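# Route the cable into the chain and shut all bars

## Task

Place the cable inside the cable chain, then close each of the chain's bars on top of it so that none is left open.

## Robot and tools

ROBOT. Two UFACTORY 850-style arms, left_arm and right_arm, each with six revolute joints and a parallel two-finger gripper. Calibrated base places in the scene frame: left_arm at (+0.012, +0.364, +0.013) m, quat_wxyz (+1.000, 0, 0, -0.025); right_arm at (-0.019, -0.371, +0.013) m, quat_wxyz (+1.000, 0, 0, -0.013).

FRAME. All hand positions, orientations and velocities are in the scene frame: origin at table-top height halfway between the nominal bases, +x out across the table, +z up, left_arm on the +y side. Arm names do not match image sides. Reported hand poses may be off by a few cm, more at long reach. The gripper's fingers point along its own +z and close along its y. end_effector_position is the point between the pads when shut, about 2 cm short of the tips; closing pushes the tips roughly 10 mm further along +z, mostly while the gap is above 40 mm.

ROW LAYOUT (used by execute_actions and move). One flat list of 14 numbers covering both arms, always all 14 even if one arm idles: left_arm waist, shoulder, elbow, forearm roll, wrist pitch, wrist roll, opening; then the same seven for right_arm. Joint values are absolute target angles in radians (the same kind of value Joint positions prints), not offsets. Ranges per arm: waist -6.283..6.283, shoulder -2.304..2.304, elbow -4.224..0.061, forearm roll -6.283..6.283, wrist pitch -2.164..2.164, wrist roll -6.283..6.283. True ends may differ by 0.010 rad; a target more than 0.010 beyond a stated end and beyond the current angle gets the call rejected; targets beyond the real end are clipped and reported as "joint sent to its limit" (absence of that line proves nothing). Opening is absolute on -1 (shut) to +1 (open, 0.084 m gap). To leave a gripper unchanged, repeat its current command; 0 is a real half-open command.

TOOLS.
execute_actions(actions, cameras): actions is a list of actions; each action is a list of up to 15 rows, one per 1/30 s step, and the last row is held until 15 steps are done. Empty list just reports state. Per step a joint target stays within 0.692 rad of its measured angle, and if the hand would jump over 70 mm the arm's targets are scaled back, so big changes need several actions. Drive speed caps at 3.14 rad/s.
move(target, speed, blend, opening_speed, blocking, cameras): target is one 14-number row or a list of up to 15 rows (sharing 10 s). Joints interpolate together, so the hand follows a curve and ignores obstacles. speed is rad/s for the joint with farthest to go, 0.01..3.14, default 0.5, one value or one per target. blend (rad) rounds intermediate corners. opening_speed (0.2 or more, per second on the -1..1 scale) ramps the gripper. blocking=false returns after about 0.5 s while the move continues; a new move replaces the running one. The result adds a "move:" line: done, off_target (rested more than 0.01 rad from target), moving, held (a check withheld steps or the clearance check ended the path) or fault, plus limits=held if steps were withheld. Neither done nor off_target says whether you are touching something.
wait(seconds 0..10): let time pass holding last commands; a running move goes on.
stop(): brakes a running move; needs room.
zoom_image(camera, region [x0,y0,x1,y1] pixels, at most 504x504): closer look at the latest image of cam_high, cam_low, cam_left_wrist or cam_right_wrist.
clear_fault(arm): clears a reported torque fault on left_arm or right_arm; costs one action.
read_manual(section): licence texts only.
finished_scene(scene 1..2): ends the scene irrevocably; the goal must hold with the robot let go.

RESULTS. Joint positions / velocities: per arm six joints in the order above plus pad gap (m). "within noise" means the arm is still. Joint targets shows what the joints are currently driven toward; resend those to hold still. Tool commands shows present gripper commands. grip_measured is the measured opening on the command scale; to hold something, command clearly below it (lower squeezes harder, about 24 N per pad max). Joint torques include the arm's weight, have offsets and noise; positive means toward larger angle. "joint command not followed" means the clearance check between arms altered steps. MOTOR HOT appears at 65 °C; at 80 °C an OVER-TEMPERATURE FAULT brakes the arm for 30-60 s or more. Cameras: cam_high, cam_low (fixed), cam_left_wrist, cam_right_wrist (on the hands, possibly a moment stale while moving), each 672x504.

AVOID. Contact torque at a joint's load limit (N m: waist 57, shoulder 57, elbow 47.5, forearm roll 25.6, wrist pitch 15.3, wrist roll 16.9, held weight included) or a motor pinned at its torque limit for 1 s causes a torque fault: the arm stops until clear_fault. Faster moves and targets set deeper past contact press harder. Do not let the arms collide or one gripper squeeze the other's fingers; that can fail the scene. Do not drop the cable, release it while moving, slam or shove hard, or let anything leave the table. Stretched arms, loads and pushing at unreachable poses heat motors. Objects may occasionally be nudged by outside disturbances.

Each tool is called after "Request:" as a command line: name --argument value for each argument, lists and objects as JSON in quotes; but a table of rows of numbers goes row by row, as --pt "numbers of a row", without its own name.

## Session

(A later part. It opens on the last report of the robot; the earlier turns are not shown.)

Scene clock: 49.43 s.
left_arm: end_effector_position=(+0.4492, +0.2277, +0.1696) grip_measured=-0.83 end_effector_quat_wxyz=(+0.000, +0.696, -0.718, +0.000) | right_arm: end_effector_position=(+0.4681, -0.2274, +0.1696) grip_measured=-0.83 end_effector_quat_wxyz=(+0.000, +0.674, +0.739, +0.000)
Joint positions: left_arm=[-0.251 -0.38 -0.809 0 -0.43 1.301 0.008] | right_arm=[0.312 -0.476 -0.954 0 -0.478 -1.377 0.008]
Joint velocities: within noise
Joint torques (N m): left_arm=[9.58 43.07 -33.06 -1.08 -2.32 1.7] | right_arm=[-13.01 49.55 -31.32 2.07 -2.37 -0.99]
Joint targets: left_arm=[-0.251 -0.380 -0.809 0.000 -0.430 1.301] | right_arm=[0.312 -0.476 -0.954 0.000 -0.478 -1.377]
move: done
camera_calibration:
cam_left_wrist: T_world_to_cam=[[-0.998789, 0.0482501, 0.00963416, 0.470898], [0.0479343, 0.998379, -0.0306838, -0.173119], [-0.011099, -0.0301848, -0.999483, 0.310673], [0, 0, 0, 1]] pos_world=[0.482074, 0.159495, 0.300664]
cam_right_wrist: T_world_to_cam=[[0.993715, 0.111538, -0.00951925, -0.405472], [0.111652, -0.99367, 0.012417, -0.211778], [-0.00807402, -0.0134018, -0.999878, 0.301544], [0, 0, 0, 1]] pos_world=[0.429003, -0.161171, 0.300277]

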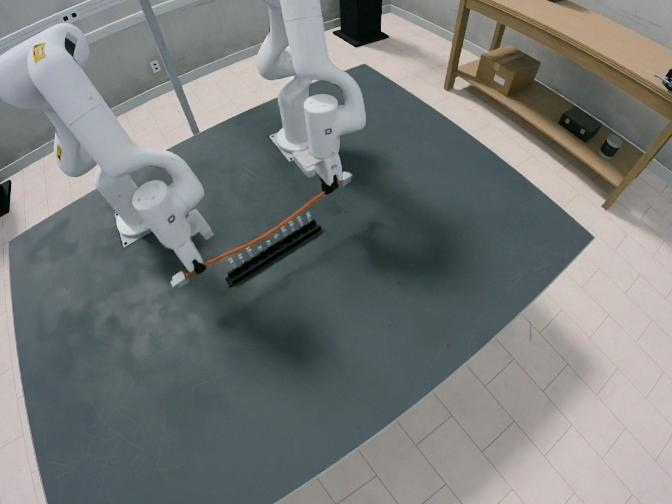

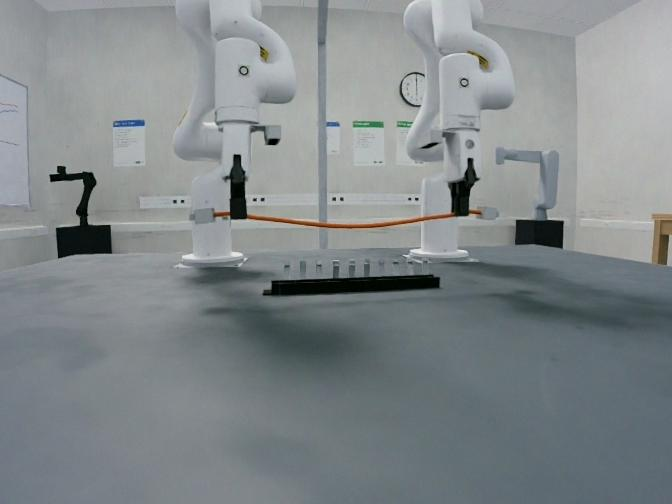

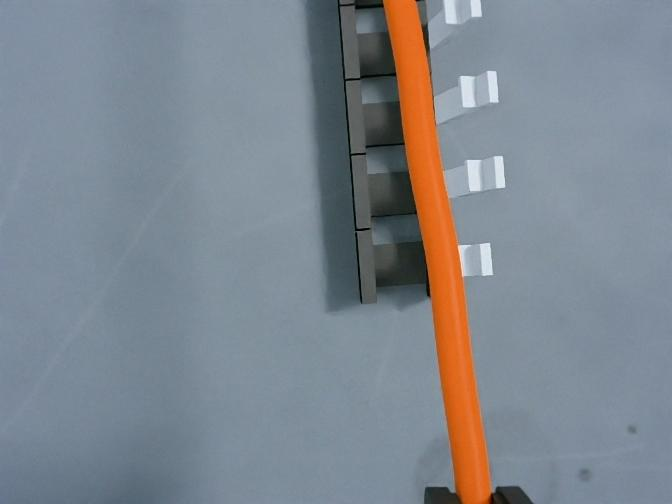

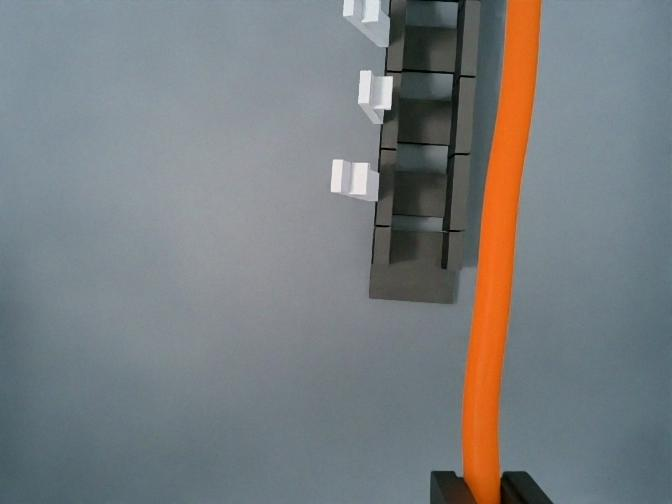

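Request:
move --target '[-0.2512, -0.5896, -0.8152, 0, -0.2256, 1.3010, -1.0, 0.3124, -0.6658, -0.9600, 0, -0.2942, -1.3769, -1.0]' --speed 0.2

Request:
zoom_image --camera "cam_low" --region '[190, 200, 500, 310]'

Request:
zoom_image --camera "cam_high" --region '[190, 180, 360, 310]'

Scene clock: 51.37 s.
left_arm: end_effector_position=(+0.4493, +0.2277, +0.0748) grip_measured=-0.83 end_effector_quat_wxyz=(+0.000, +0.696, -0.718, +0.000) | right_arm: end_effector_position=(+0.4681, -0.2274, +0.0748) grip_measured=-0.83 end_effector_quat_wxyz=(+0.000, +0.674, +0.739, +0.000)
Joint positions: left_arm=[-0.251 -0.589 -0.815 0 -0.226 1.301 0.008] | right_arm=[0.312 -0.666 -0.96 0 -0.294 -1.377 0.008]
Joint velocities: within noise
Joint torques (N m): left_arm=[9.58 18.31 -28.23 -1.08 2.31 1.56] | right_arm=[-12.06 21.02 -27.53 1.98 2.42 -1.03]
Joint targets: left_arm=[-0.251 -0.590 -0.815 0.000 -0.226 1.301] | right_arm=[0.312 -0.666 -0.960 0.000 -0.294 -1.377]
move: done
camera_calibration:
cam_left_wrist: T_world_to_cam=[[-0.998789, 0.0482505, 0.00962934, 0.471812], [0.0479338, 0.998376, -0.0307836, -0.176007], [-0.011099, -0.0302847, -0.99948, 0.215937], [0, 0, 0, 1]] pos_world=[0.482074, 0.159495, 0.205864]
cam_right_wrist: T_world_to_cam=[[0.993715, 0.111539, -0.00941989, -0.406395], [0.111651, -0.99367, 0.0124282, -0.210603], [-0.00797403, -0.0134018, -0.999878, 0.206712], [0, 0, 0, 1]] pos_world=[0.429003, -0.161171, 0.205476]

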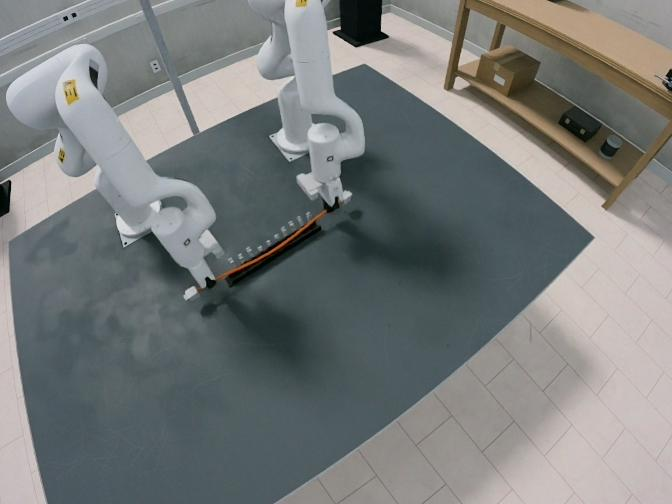

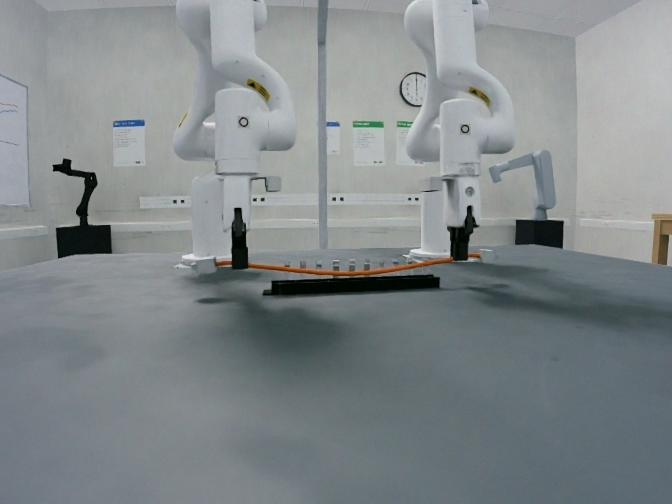

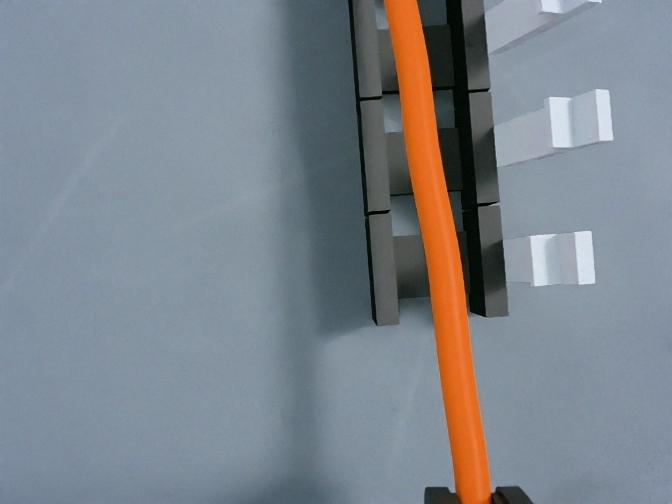

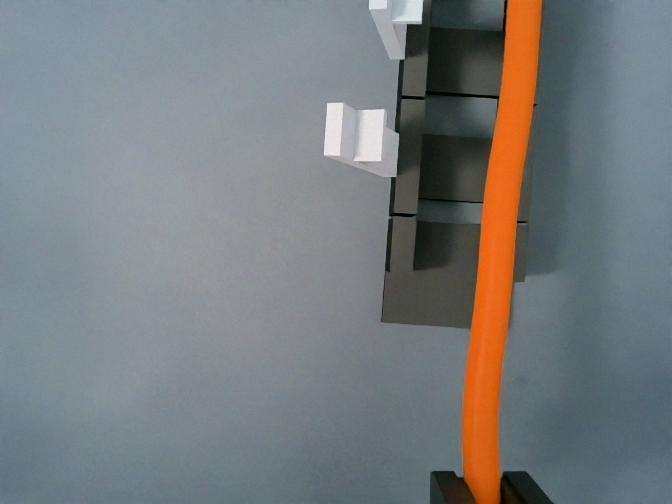

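Scaled by 1.626 from the camera's 672x504 image, which has a finer 960x720 frame.

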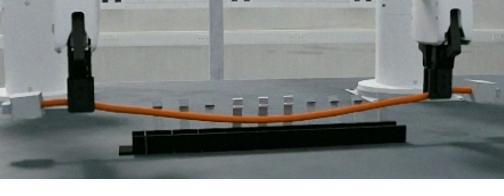

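Scaled by 2.965 from the camera's 672x504 image, which has a finer 960x720 frame.

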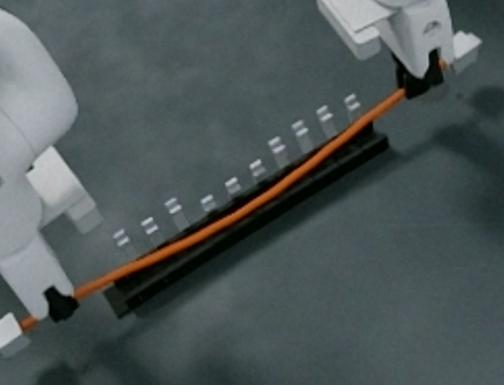

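Request:
move --target '[-0.2533, -0.6505, -0.8187, 0, -0.1682, 1.2989, -1.0, 0.3141, -0.7203, -0.9624, 0, -0.2421, -1.3752, -1.0]' --speed 0.1

Request:
zoom_image --camera "cam_low" --region '[230, 230, 470, 310]'

Request:
zoom_image --camera "cam_high" --region '[190, 180, 360, 310]'

Scene clock: 53.83 s.
left_arm: end_effector_position=(+0.4462, +0.2277, +0.0478) grip_measured=-0.83 end_effector_quat_wxyz=(+0.000, +0.696, -0.718, +0.000) | right_arm: end_effector_position=(+0.4650, -0.2274, +0.0478) grip_measured=-0.83 end_effector_quat_wxyz=(+0.000, +0.674, +0.739, +0.000)
Joint positions: left_arm=[-0.253 -0.65 -0.819 0 -0.168 1.299 0.008] | right_arm=[0.314 -0.72 -0.962 0 -0.242 -1.375 0.008]
Joint velocities: within noise
Joint torques (N m): left_arm=[-11.78 18.96 -28.06 -1.42 2.41 -1.41] | right_arm=[12.31 20.48 -27.22 1.83 2.83 1.01]
Joint targets: left_arm=[-0.253 -0.650 -0.819 0.000 -0.168 1.299] | right_arm=[0.314 -0.720 -0.962 0.000 -0.242 -1.375]
move: done
camera_calibration:
cam_left_wrist: T_world_to_cam=[[-0.998789, 0.0482505, 0.00962934, 0.468981], [0.0479338, 0.998376, -0.0307836, -0.176589], [-0.011099, -0.0302847, -0.99948, 0.188914], [0, 0, 0, 1]] pos_world=[0.478974, 0.159395, 0.178864]
cam_right_wrist: T_world_to_cam=[[0.993715, 0.111539, -0.00941989, -0.403569], [0.111651, -0.99367, 0.0124282, -0.209921], [-0.00797403, -0.0134018, -0.999878, 0.179691], [0, 0, 0, 1]] pos_world=[0.425903, -0.161171, 0.178476]

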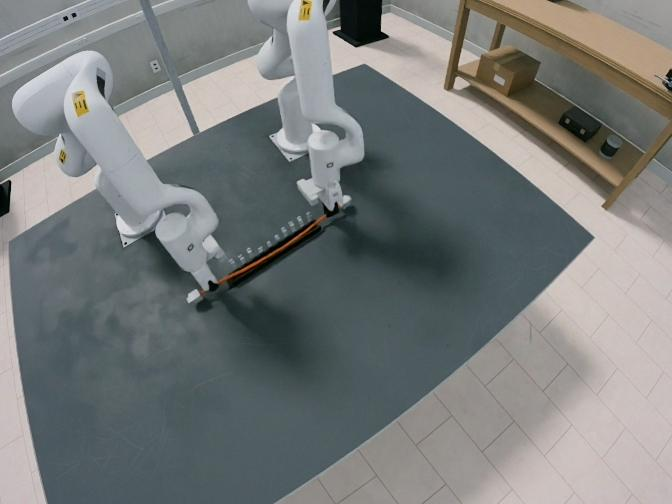

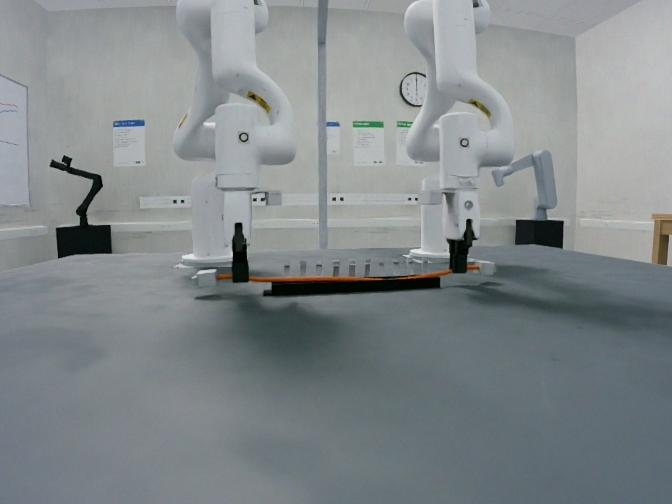

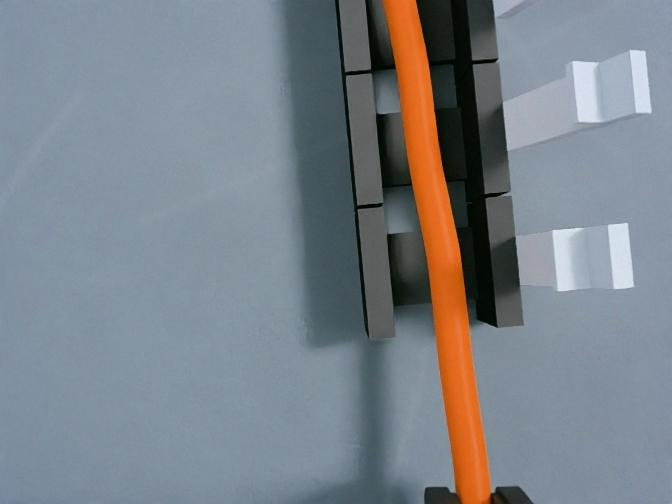

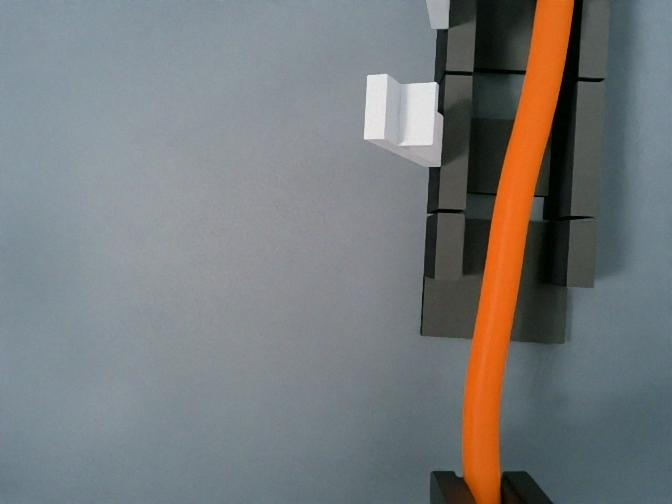

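Scaled by 2.100 from the camera's 672x504 image, which has a finer 960x720 frame.

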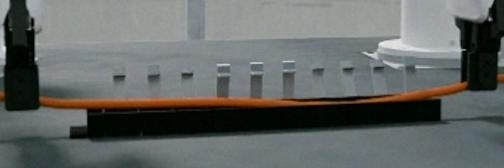

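Scaled by 2.965 from the camera's 672x504 image, which has a finer 960x720 frame.

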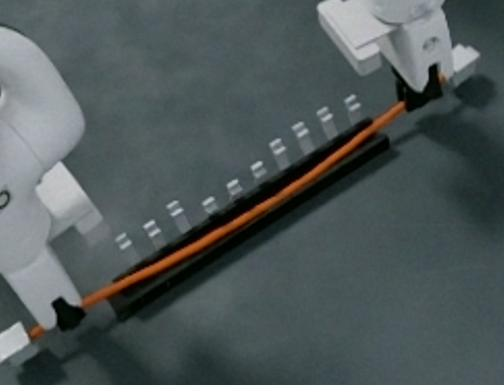

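Request:
move --pt "-0.2559 -0.6453 -0.8079 0 -0.1626 1.2963 -1.0 0.3164 -0.7147 -0.9510 0 -0.2363 -1.3729 -1.0" --pt "-0.2559 -0.6975 -0.8204 0 -0.1229 1.2963 -1.0 0.3164 -0.7623 -0.9628 0 -0.2005 -1.3729 -1.0" --speed '[0.05, 0.08]'

Request:
zoom_image --camera "cam_low" --region '[230, 230, 470, 310]'

Request:
zoom_image --camera "cam_high" --region '[200, 190, 340, 300]'

Scene clock: 56.27 s.
left_arm: end_effector_position=(+0.4422, +0.2277, +0.0268) grip_measured=-0.83 end_effector_quat_wxyz=(+0.000, +0.696, -0.718, +0.000) | right_arm: end_effector_position=(+0.4610, -0.2274, +0.0268) grip_measured=-0.83 end_effector_quat_wxyz=(+0.000, +0.674, +0.739, +0.000)
Joint positions: left_arm=[-0.256 -0.697 -0.82 0 -0.123 1.296 0.008] | right_arm=[0.316 -0.762 -0.963 0 -0.201 -1.373 0.008]
Joint velocities: within noise
Joint torques (N m): left_arm=[-10.7 20.18 -27.35 -1.86 2.86 -1.24] | right_arm=[10.92 21.04 -27.15 1.7 2.79 1.09]
Joint targets: left_arm=[-0.256 -0.698 -0.820 0.000 -0.123 1.296] | right_arm=[0.316 -0.762 -0.963 0.000 -0.201 -1.373]
move: done
camera_calibration:
cam_left_wrist: T_world_to_cam=[[-0.998789, 0.0482501, 0.00963416, 0.465182], [0.0479343, 0.998379, -0.0306838, -0.17716], [-0.011099, -0.0301848, -0.999483, 0.167868], [0, 0, 0, 1]] pos_world=[0.474974, 0.159495, 0.157864]
cam_right_wrist: T_world_to_cam=[[0.993715, 0.111539, -0.00941989, -0.399792], [0.111651, -0.99367, 0.0124282, -0.209214], [-0.00797403, -0.0134018, -0.999878, 0.158662], [0, 0, 0, 1]] pos_world=[0.421903, -0.161171, 0.157476]

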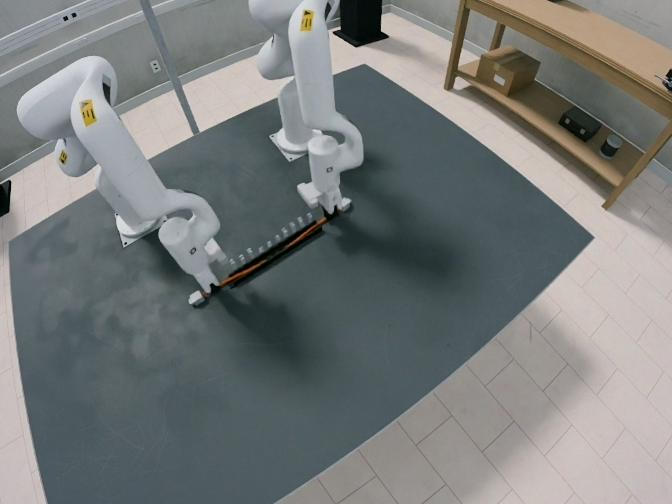

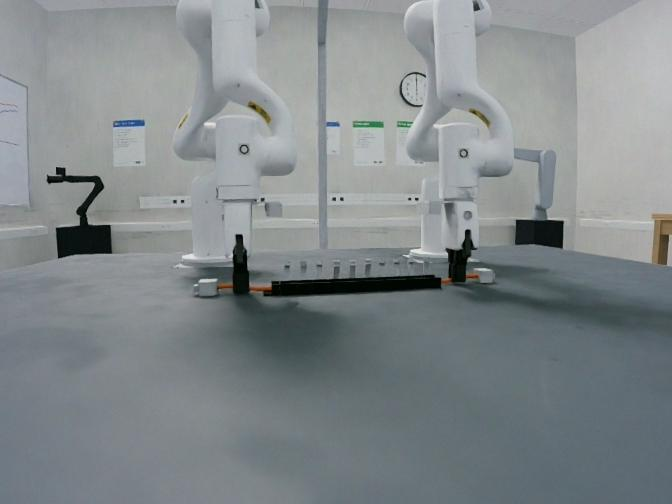

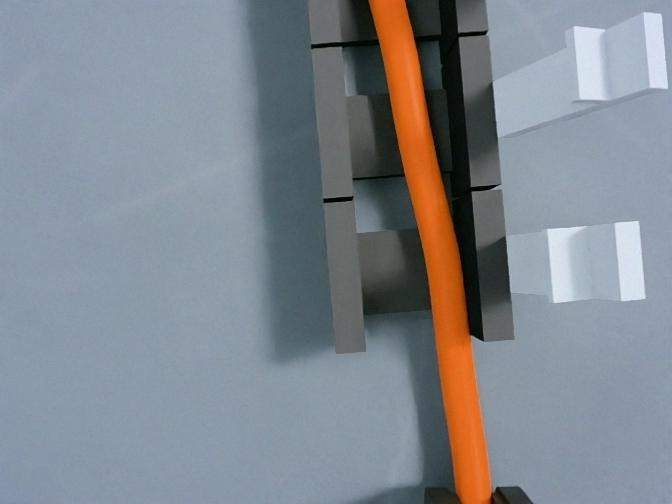

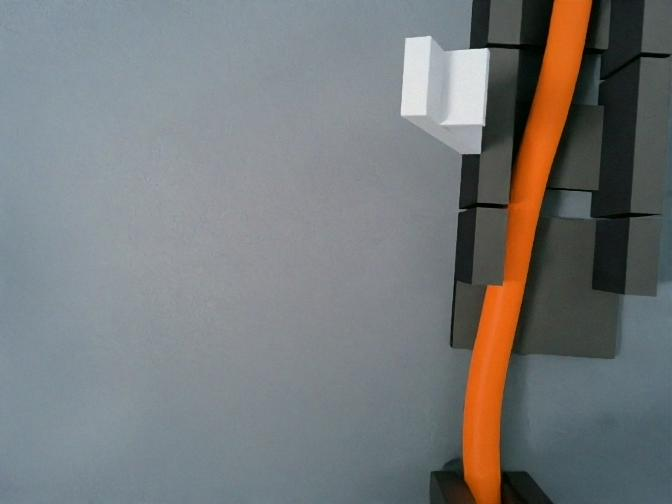

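Scaled by 2.100 from the camera's 672x504 image, which has a finer 960x720 frame.

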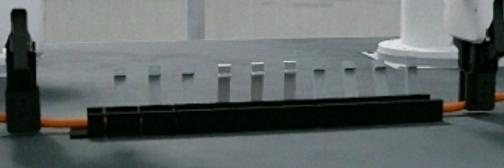

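Scaled by 3.600 from the camera's 672x504 image, which has a finer 960x720 frame.

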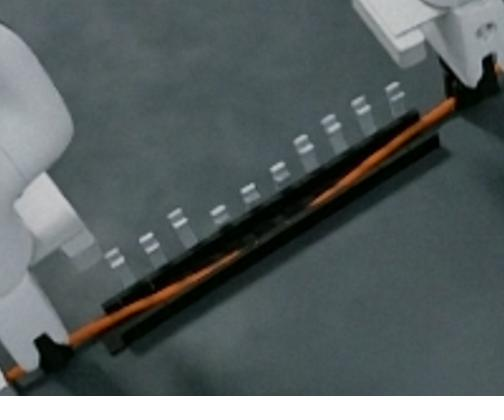

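Request:
zoom_image --camera "cam_right_wrist" --region '[400, 0, 672, 400]'

Request:
zoom_image --camera "cam_left_wrist" --region '[290, 0, 562, 400]'

Scaled by 1.260 from the camera's 672x504 image, which has a finer 960x720 frame.

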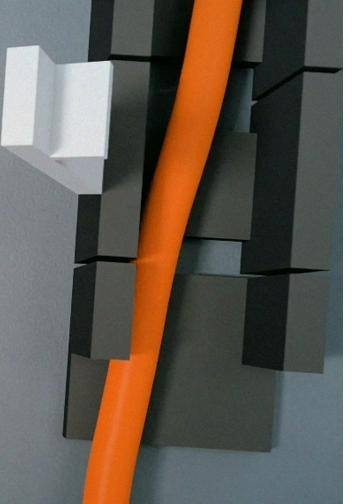

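Scaled by 1.260 from the camera's 672x504 image, which has a finer 960x720 frame.

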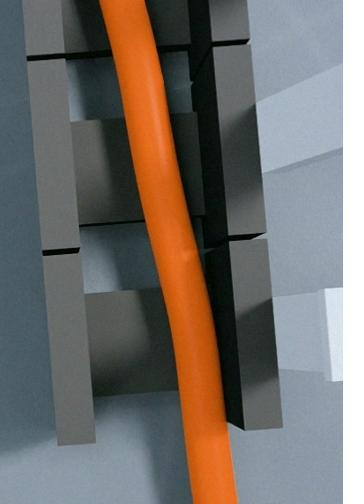

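Request:
move --pt "-0.2559 -0.6975 -0.8204 0 -0.1229 1.2963 -0.4 0.3164 -0.7623 -0.9628 0 -0.2005 -1.3729 -0.4" --pt "-0.2559 -0.5202 -0.7890 0 -0.2688 1.2963 -0.4 0.3164 -0.6017 -0.9330 0 -0.3313 -1.3729 -0.4" --speed 0.2 --opening_speed 0.8

Request:
zoom_image --camera "cam_low" --region '[190, 230, 500, 310]'

Request:
zoom_image --camera "cam_high" --region '[180, 190, 350, 310]'

Scene clock: 65.67 s.
left_arm: end_effector_position=(+0.4422, +0.2277, +0.0997) grip_measured=-0.42 end_effector_quat_wxyz=(+0.000, +0.696, -0.718, +0.000) | right_arm: end_effector_position=(+0.4610, -0.2274, +0.0996) grip_measured=-0.42 end_effector_quat_wxyz=(+0.000, +0.674, +0.739, +0.000)
Joint positions: left_arm=[-0.256 -0.52 -0.789 0 -0.269 1.296 0.026] | right_arm=[0.316 -0.602 -0.933 0 -0.331 -1.373 0.026]
Joint velocities: within noise
Joint torques (N m): left_arm=[-6.3 44.53 -7.6 -0.52 -2.46 -1.14] | right_arm=[7.38 51.34 -10.06 1.51 -2.33 1.05]
Joint targets: left_arm=[-0.256 -0.520 -0.789 0.000 -0.269 1.296] | right_arm=[0.316 -0.602 -0.933 0.000 -0.331 -1.373]
move: done
camera_calibration:
cam_left_wrist: T_world_to_cam=[[-0.998789, 0.0482501, 0.00963416, 0.464485], [0.0479343, 0.998379, -0.0306838, -0.174824], [-0.011099, -0.0301848, -0.999483, 0.240727], [0, 0, 0, 1]] pos_world=[0.474974, 0.159395, 0.230764]
cam_right_wrist: T_world_to_cam=[[0.993715, 0.111538, -0.00951925, -0.399083], [0.111652, -0.99367, 0.012417, -0.210116], [-0.00807402, -0.0134018, -0.999878, 0.231495], [0, 0, 0, 1]] pos_world=[0.421903, -0.161171, 0.230277]

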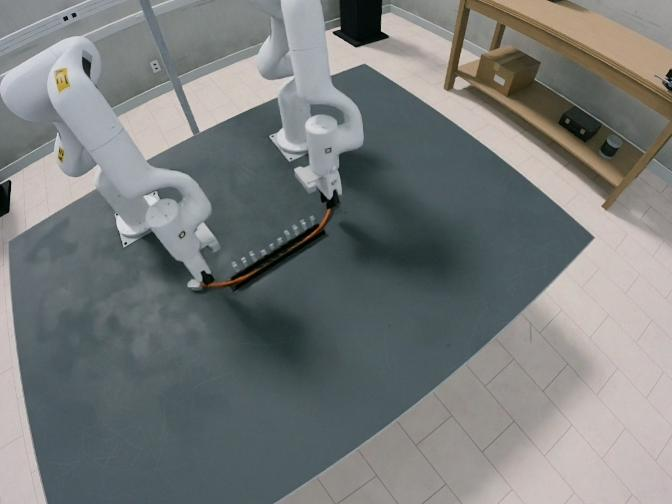

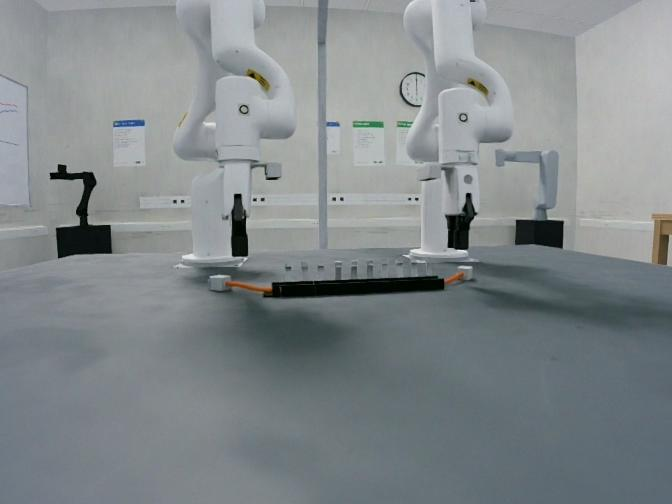

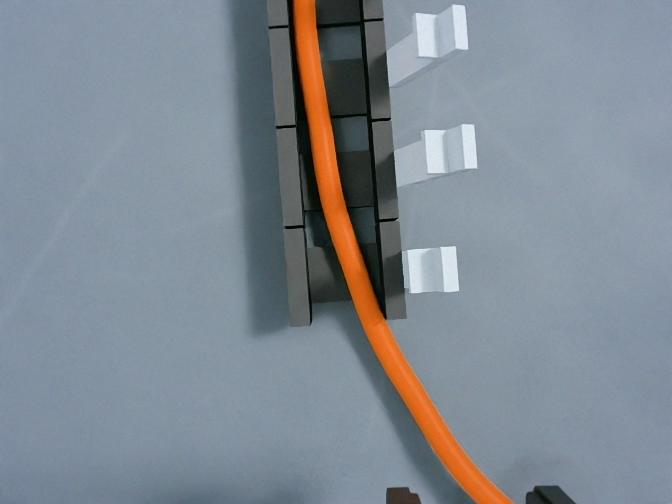

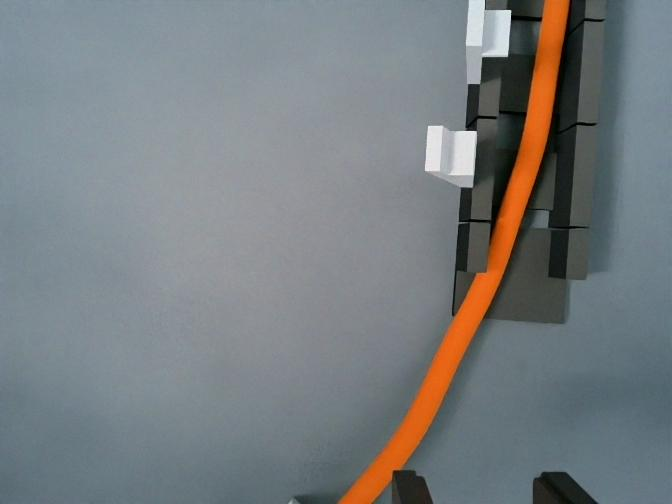

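Scaled by 1.626 from the camera's 672x504 image, which has a finer 960x720 frame.

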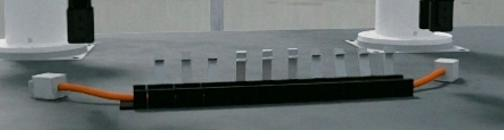

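Scaled by 2.965 from the camera's 672x504 image, which has a finer 960x720 frame.

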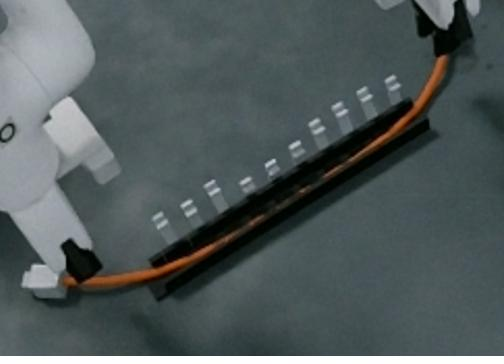

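Request:
move --pt "-0.4387 -0.5191 -0.7469 0 -0.2278 1.0559 -1.0 0.5315 -0.6050 -0.9025 0 -0.2975 -1.1072 -1.0" --pt "-0.4387 -0.6001 -0.7591 0 -0.1590 1.0559 -1.0 0.5315 -0.6772 -0.9140 0 -0.2368 -1.1072 -1.0" --pt "-0.3677 -0.6915 -0.9424 0 -0.2509 1.1269 -1.0 0.4736 -0.7777 -1.1131 0 -0.3354 -1.1651 -1.0" --pt "-0.3677 -0.7038 -0.9449 0 -0.2411 1.1269 -1.0 0.4736 -0.7888 -1.1155 0 -0.3268 -1.1651 -1.0" --pt "-0.3677 -0.7150 -0.9473 0 -0.2322 1.1269 -1.0 0.4736 -0.7955 -1.1171 0 -0.3216 -1.1651 -1.0" --speed '[0.5, 0.3, 0.24, 0.08, 0.03]' --blend '[0.02, 0, 0, 0, 0]'

Request:
zoom_image --camera "cam_low" --region '[230, 240, 480, 310]'

Request:
zoom_image --camera "cam_high" --region '[200, 190, 350, 310]'

Scene clock: 75.00 s.
left_arm: end_effector_position=(+0.4683, +0.1609, +0.0470) grip_measured=-1.00 end_effector_quat_wxyz=(+0.000, +0.716, -0.698, +0.000) | right_arm: end_effector_position=(+0.4817, -0.1305, +0.0488) grip_measured=-1.00 end_effector_quat_wxyz=(+0.000, +0.692, +0.722, +0.000)
Joint positions: left_arm=[-0.368 -0.714 -0.947 0 -0.233 1.127 0] | right_arm=[0.474 -0.795 -1.117 0 -0.322 -1.165 0]
Joint velocities: within noise
Joint torques (N m): left_arm=[8.77 5.53 -24.15 -0.98 5.25 1.53] | right_arm=[-13.02 6.4 -22.22 1.61 4.67 -0.96]
Joint targets: left_arm=[-0.368 -0.715 -0.947 0.000 -0.232 1.127] | right_arm=[0.474 -0.795 -1.117 0.000 -0.322 -1.165]
move: done
camera_calibration:
cam_left_wrist: T_world_to_cam=[[-0.99991, -0.0093467, 0.00957377, 0.504229], [-0.00963738, 0.99948, -0.0307799, -0.0842666], [-0.00928109, -0.0308695, -0.99948, 0.185581], [0, 0, 0, 1]] pos_world=[0.505094, 0.0946645, 0.178064]
cam_right_wrist: T_world_to_cam=[[0.998083, 0.0611872, -0.0093419, -0.439706], [0.0613005, -0.998043, 0.0123608, -0.091779], [-0.0085673, -0.0129098, -0.99988, 0.182472], [0, 0, 0, 1]] pos_world=[0.446052, -0.0623393, 0.179477]

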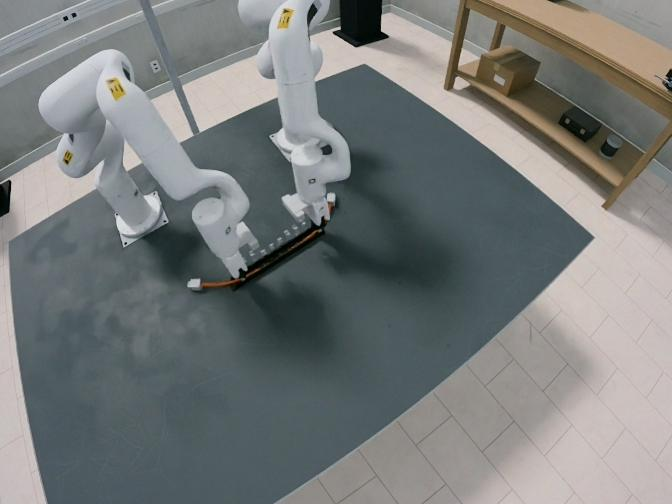

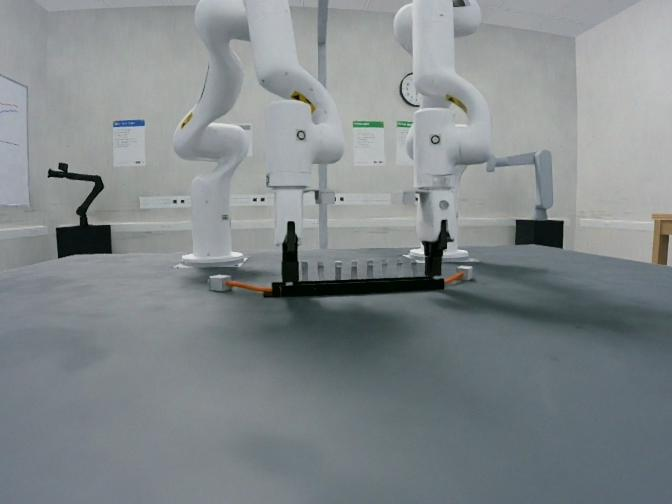

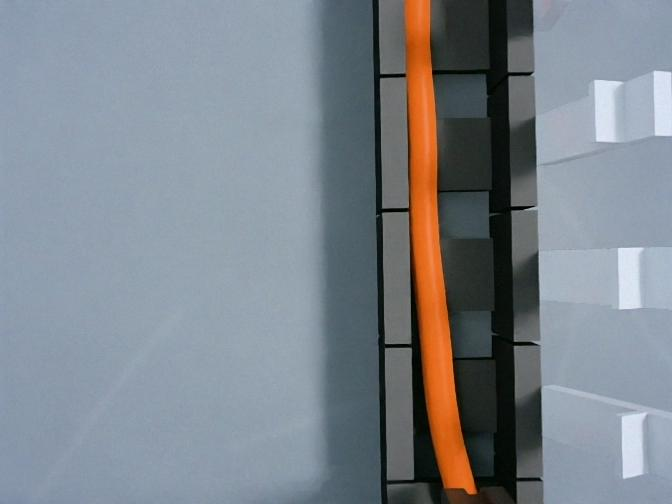

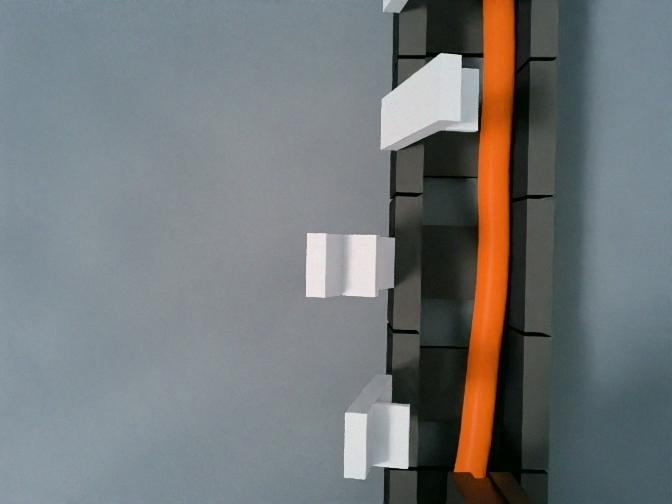

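Scaled by 2.016 from the camera's 672x504 image, which has a finer 960x720 frame.

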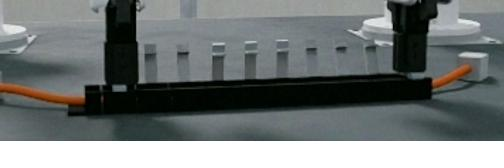

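Scaled by 3.360 from the camera's 672x504 image, which has a finer 960x720 frame.

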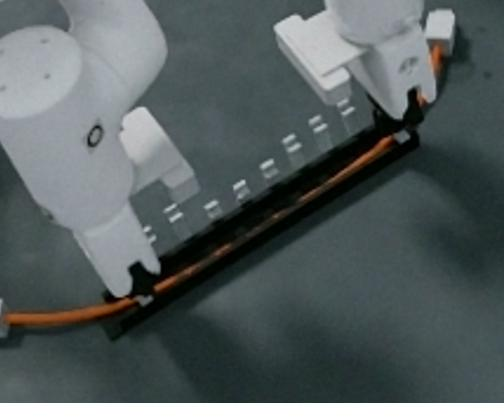

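Request:
move --pt "-0.3677 -0.7164 -0.9476 0 -0.2312 1.1269 -1.0 0.4736 -0.7967 -1.1174 0 -0.3206 -1.1651 -1.0" --pt "-0.3677 -0.6205 -0.9310 0 -0.3105 1.1269 -1.0 0.4736 -0.7135 -1.1022 0 -0.3887 -1.1651 -1.0" --pt "-0.5026 -0.5462 -0.7958 0 -0.2496 0.9920 -1.0 0.5901 -0.6303 -0.9489 0 -0.3186 -1.0486 -1.0" --pt "-0.5026 -0.6242 -0.8077 0 -0.1835 0.9920 -1.0 0.5901 -0.7004 -0.9602 0 -0.2598 -1.0486 -1.0" --pt "-0.4260 -0.7143 -0.9878 0 -0.2735 1.0686 -1.0 0.5268 -0.8002 -1.1575 0 -0.3573 -1.1119 -1.0" --pt "-0.4260 -0.7262 -0.9903 0 -0.2641 1.0686 -1.0 0.5268 -0.8111 -1.1600 0 -0.3489 -1.1119 -1.0" --pt "-0.4260 -0.7381 -0.9929 0 -0.2548 1.0686 -1.0 0.5268 -0.8187 -1.1617 0 -0.3430 -1.1119 -1.0" --pt "-0.4260 -0.6456 -0.9766 0 -0.3310 1.0686 -1.0 0.5268 -0.7374 -1.1466 0 -0.4092 -1.1119 -1.0" --speed '[0.02, 0.4, 0.5, 0.3, 0.26, 0.08, 0.03, 0.4]' --blend '[0, 0.03, 0.02, 0, 0, 0, 0, 0]'

Request:
zoom_image --camera "cam_low" --region '[230, 240, 480, 310]'

Request:
zoom_image --camera "cam_high" --region '[200, 190, 350, 310]'

Scene clock: 79.53 s.
left_arm: end_effector_position=(+0.4692, +0.1277, +0.0895) grip_measured=-1.00 end_effector_quat_wxyz=(+0.000, +0.716, -0.698, +0.000) | right_arm: end_effector_position=(+0.4803, -0.0976, +0.0896) grip_measured=-1.00 end_effector_quat_wxyz=(+0.000, +0.692, +0.722, +0.000)
Joint positions: left_arm=[-0.426 -0.646 -0.977 0 -0.331 1.069 0] | right_arm=[0.527 -0.738 -1.147 0 -0.409 -1.112 0]
Joint velocities: within noise
Joint torques (N m): left_arm=[9.18 49.87 -9.52 -0.36 -2.2 1.52] | right_arm=[-13.2 56.97 -11.73 1.51 -2.17 -1.06]
Joint targets: left_arm=[-0.426 -0.646 -0.977 0.000 -0.331 1.069] | right_arm=[0.527 -0.737 -1.147 0.000 -0.409 -1.112]
move: done
camera_calibration:
cam_left_wrist: T_world_to_cam=[[-0.99991, -0.00934622, 0.00967282, 0.50429], [-0.00963901, 0.999483, -0.030679, -0.0497896], [-0.00938108, -0.0307695, -0.999482, 0.227087], [0, 0, 0, 1]] pos_world=[0.505895, 0.0614644, 0.220564]
cam_right_wrist: T_world_to_cam=[[0.998081, 0.0611863, -0.00954763, -0.439794], [0.061303, -0.998042, 0.0124484, -0.0593762], [-0.00876726, -0.0130098, -0.999877, 0.223764], [0, 0, 0, 1]] pos_world=[0.444552, -0.0294394, 0.220276]

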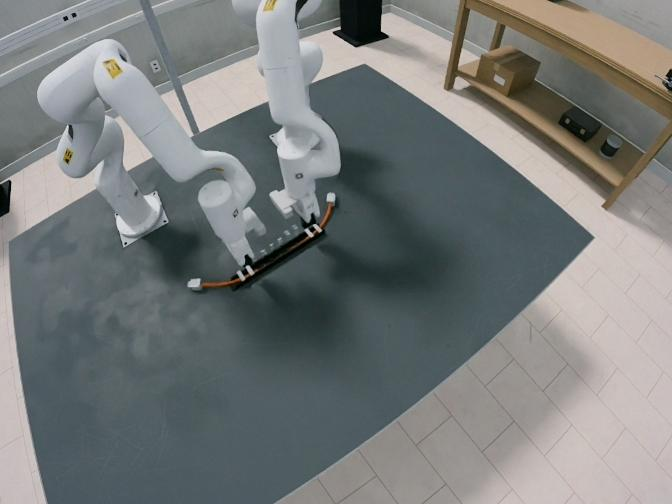

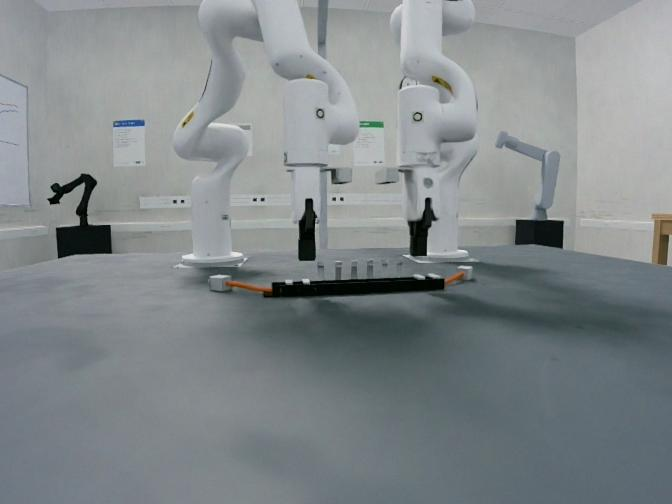

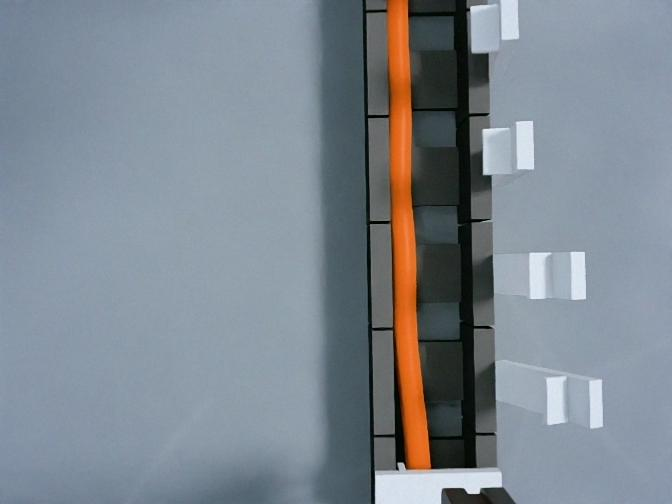

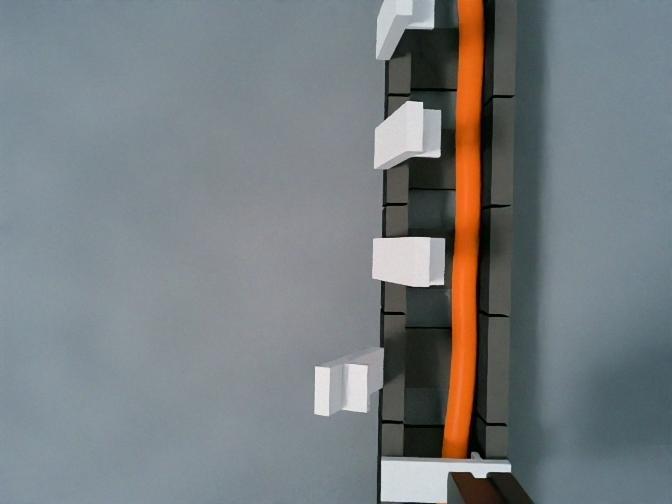

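Scaled by 2.016 from the camera's 672x504 image, which has a finer 960x720 frame.

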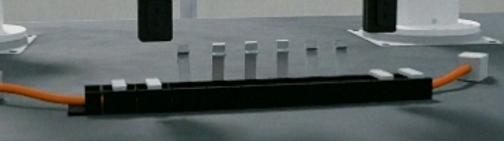

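Scaled by 3.360 from the camera's 672x504 image, which has a finer 960x720 frame.

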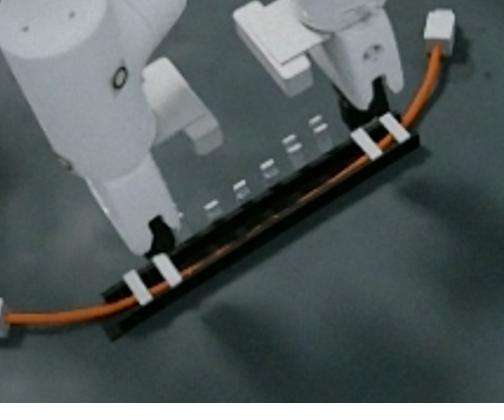

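Request:
move --pt "-0.1 -0.35 -0.9 0 -0.55 1.2 -1.0 0.6416 -0.6600 -1.0036 0 -0.3436 -1.0041 -1.0" --pt "-0.1 -0.35 -0.9 0 -0.55 1.2 -1.0 0.6416 -0.7279 -1.0147 0 -0.2868 -1.0041 -1.0" --pt "-0.1 -0.35 -0.9 0 -0.55 1.2 -1.0 0.5773 -0.8250 -1.2061 0 -0.3811 -1.0684 -1.0" --pt "-0.1 -0.35 -0.9 0 -0.55 1.2 -1.0 0.5773 -0.8431 -1.2103 0 -0.3672 -1.0684 -1.0" --pt "-0.1 -0.35 -0.9 0 -0.55 1.2 -1.0 0.5773 -0.7637 -1.1952 0 -0.4315 -1.0684 -1.0" --pt "-0.1 -0.35 -0.9 0 -0.55 1.2 -1.0 0.6930 -0.6909 -1.0604 0 -0.3695 -0.9527 -1.0" --pt "-0.1 -0.35 -0.9 0 -0.55 1.2 -1.0 0.6930 -0.7566 -1.0714 0 -0.3148 -0.9527 -1.0" --pt "-0.1 -0.35 -0.9 0 -0.55 1.2 -1.0 0.6259 -0.8533 -1.2617 0 -0.4084 -1.0198 -1.0" --pt "-0.1 -0.35 -0.9 0 -0.55 1.2 -1.0 0.6259 -0.8709 -1.2659 0 -0.3949 -1.0198 -1.0" --pt "-0.1 -0.35 -0.9 0 -0.55 1.2 -1.0 0.6259 -0.7936 -1.2509 0 -0.4573 -1.0198 -1.0" --pt "-0.1 -0.35 -0.9 0 -0.55 1.2 -1.0 0.7410 -0.7247 -1.1228 0 -0.3981 -0.9047 -1.0" --pt "-0.1 -0.35 -0.9 0 -0.55 1.2 -1.0 0.7410 -0.7882 -1.1337 0 -0.3455 -0.9047 -1.0" --pt "-0.1 -0.35 -0.9 0 -0.55 1.2 -1.0 0.6712 -0.8850 -1.3236 0 -0.4386 -0.9745 -1.0" --pt "-0.1 -0.35 -0.9 0 -0.55 1.2 -1.0 0.6712 -0.9022 -1.3278 0 -0.4256 -0.9745 -1.0" --pt "-0.1 -0.35 -0.9 0 -0.55 1.2 -1.0 0.6712 -0.8268 -1.3127 0 -0.4859 -0.9745 -1.0" --speed '[0.5, 0.3, 0.28, 0.05, 0.4, 0.5, 0.3, 0.28, 0.05, 0.4, 0.5, 0.3, 0.28, 0.05, 0.4]' --blend '[0.02, 0, 0, 0, 0.02, 0.02, 0, 0, 0, 0.02, 0.02, 0, 0, 0, 0]'

Request:
zoom_image --camera "cam_low" --region '[230, 240, 480, 310]'

Request:
zoom_image --camera "cam_high" --region '[200, 190, 350, 310]'

Scene clock: 92.20 s.
left_arm: end_effector_position=(+0.4904, +0.2913, +0.2138) grip_measured=-1.00 end_effector_quat_wxyz=(+0.000, +0.780, -0.625, +0.000) | right_arm: end_effector_position=(+0.4751, +0.0010, +0.0895) grip_measured=-1.00 end_effector_quat_wxyz=(+0.000, +0.690, +0.724, +0.000)
Joint positions: left_arm=[-0.1 -0.35 -0.9 0 -0.55 1.2 0] | right_arm=[0.671 -0.827 -1.313 0 -0.486 -0.975 0]
Joint velocities: within noise
Joint torques (N m): left_arm=[10.33 41.78 -21.31 -0.07 -1.95 1.44] | right_arm=[-12.49 59.49 -12.74 1.22 -2.11 -1]
Joint targets: left_arm=[-0.100 -0.350 -0.900 0.000 -0.550 1.200] | right_arm=[0.671 -0.827 -1.313 0.000 -0.486 -0.974]
move: done
camera_calibration:
cam_left_wrist: T_world_to_cam=[[-0.979228, -0.202534, 0.00961542, 0.57201], [-0.202737, 0.978751, -0.0307215, -0.108515], [-0.00318897, -0.0320327, -0.999482, 0.353881], [0, 0, 0, 1]] pos_world=[0.539257, 0.233397, 0.344864]
cam_right_wrist: T_world_to_cam=[[0.997628, 0.0681824, -0.00946792, -0.440507], [0.0682974, -0.997588, 0.0124068, 0.0360809], [-0.00859915, -0.013024, -0.999878, 0.224822], [0, 0, 0, 1]] pos_world=[0.438931, 0.0689567, 0.220177]

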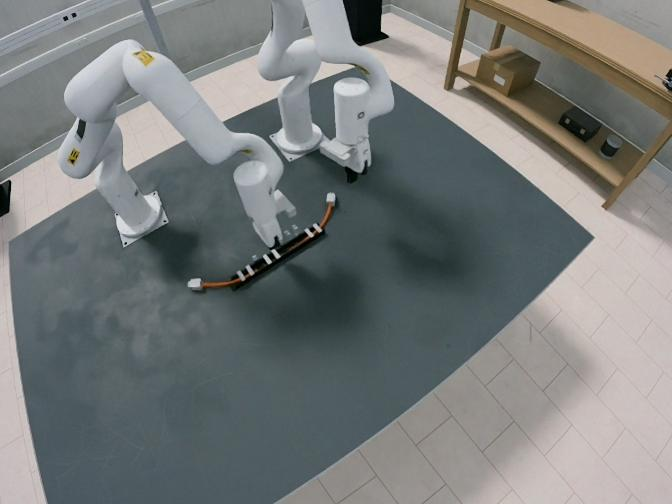

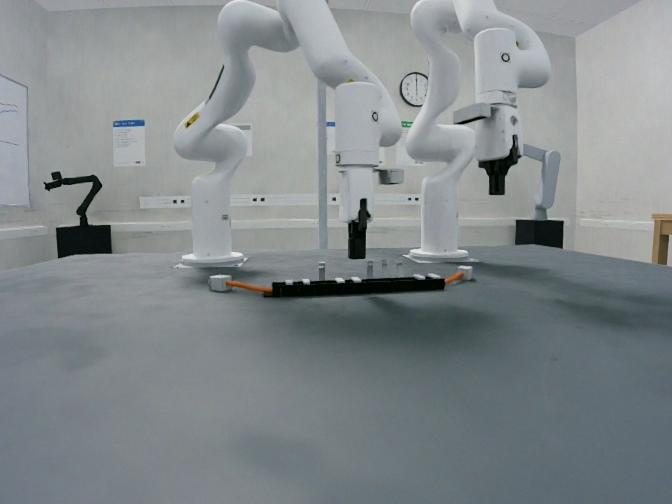

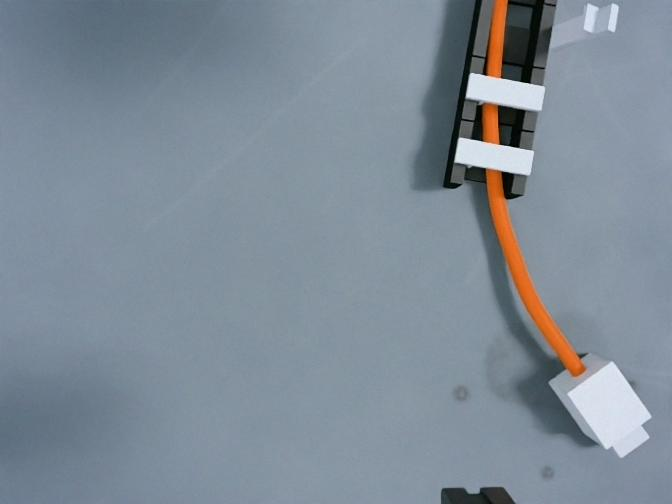

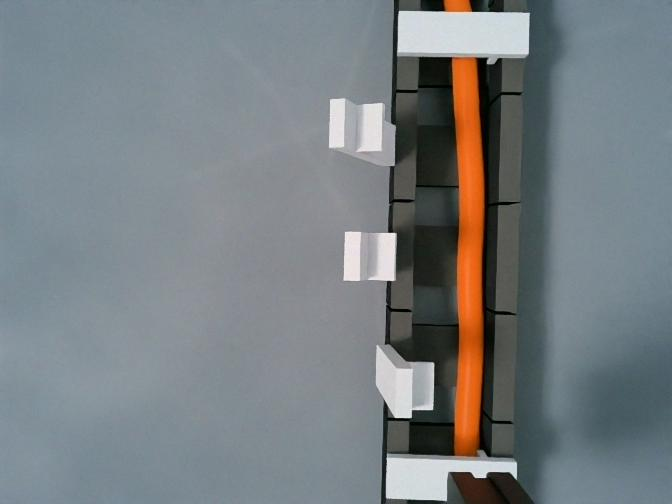

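Scaled by 2.016 from the camera's 672x504 image, which has a finer 960x720 frame.

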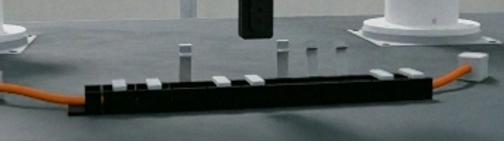

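Scaled by 3.360 from the camera's 672x504 image, which has a finer 960x720 frame.

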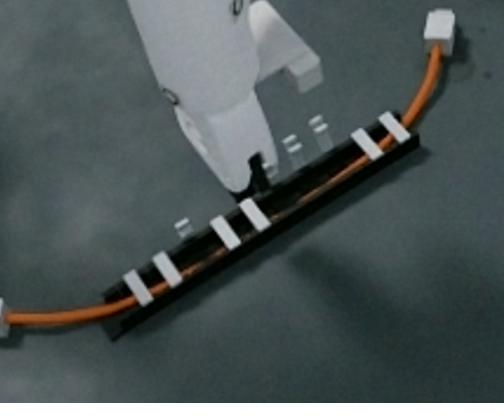

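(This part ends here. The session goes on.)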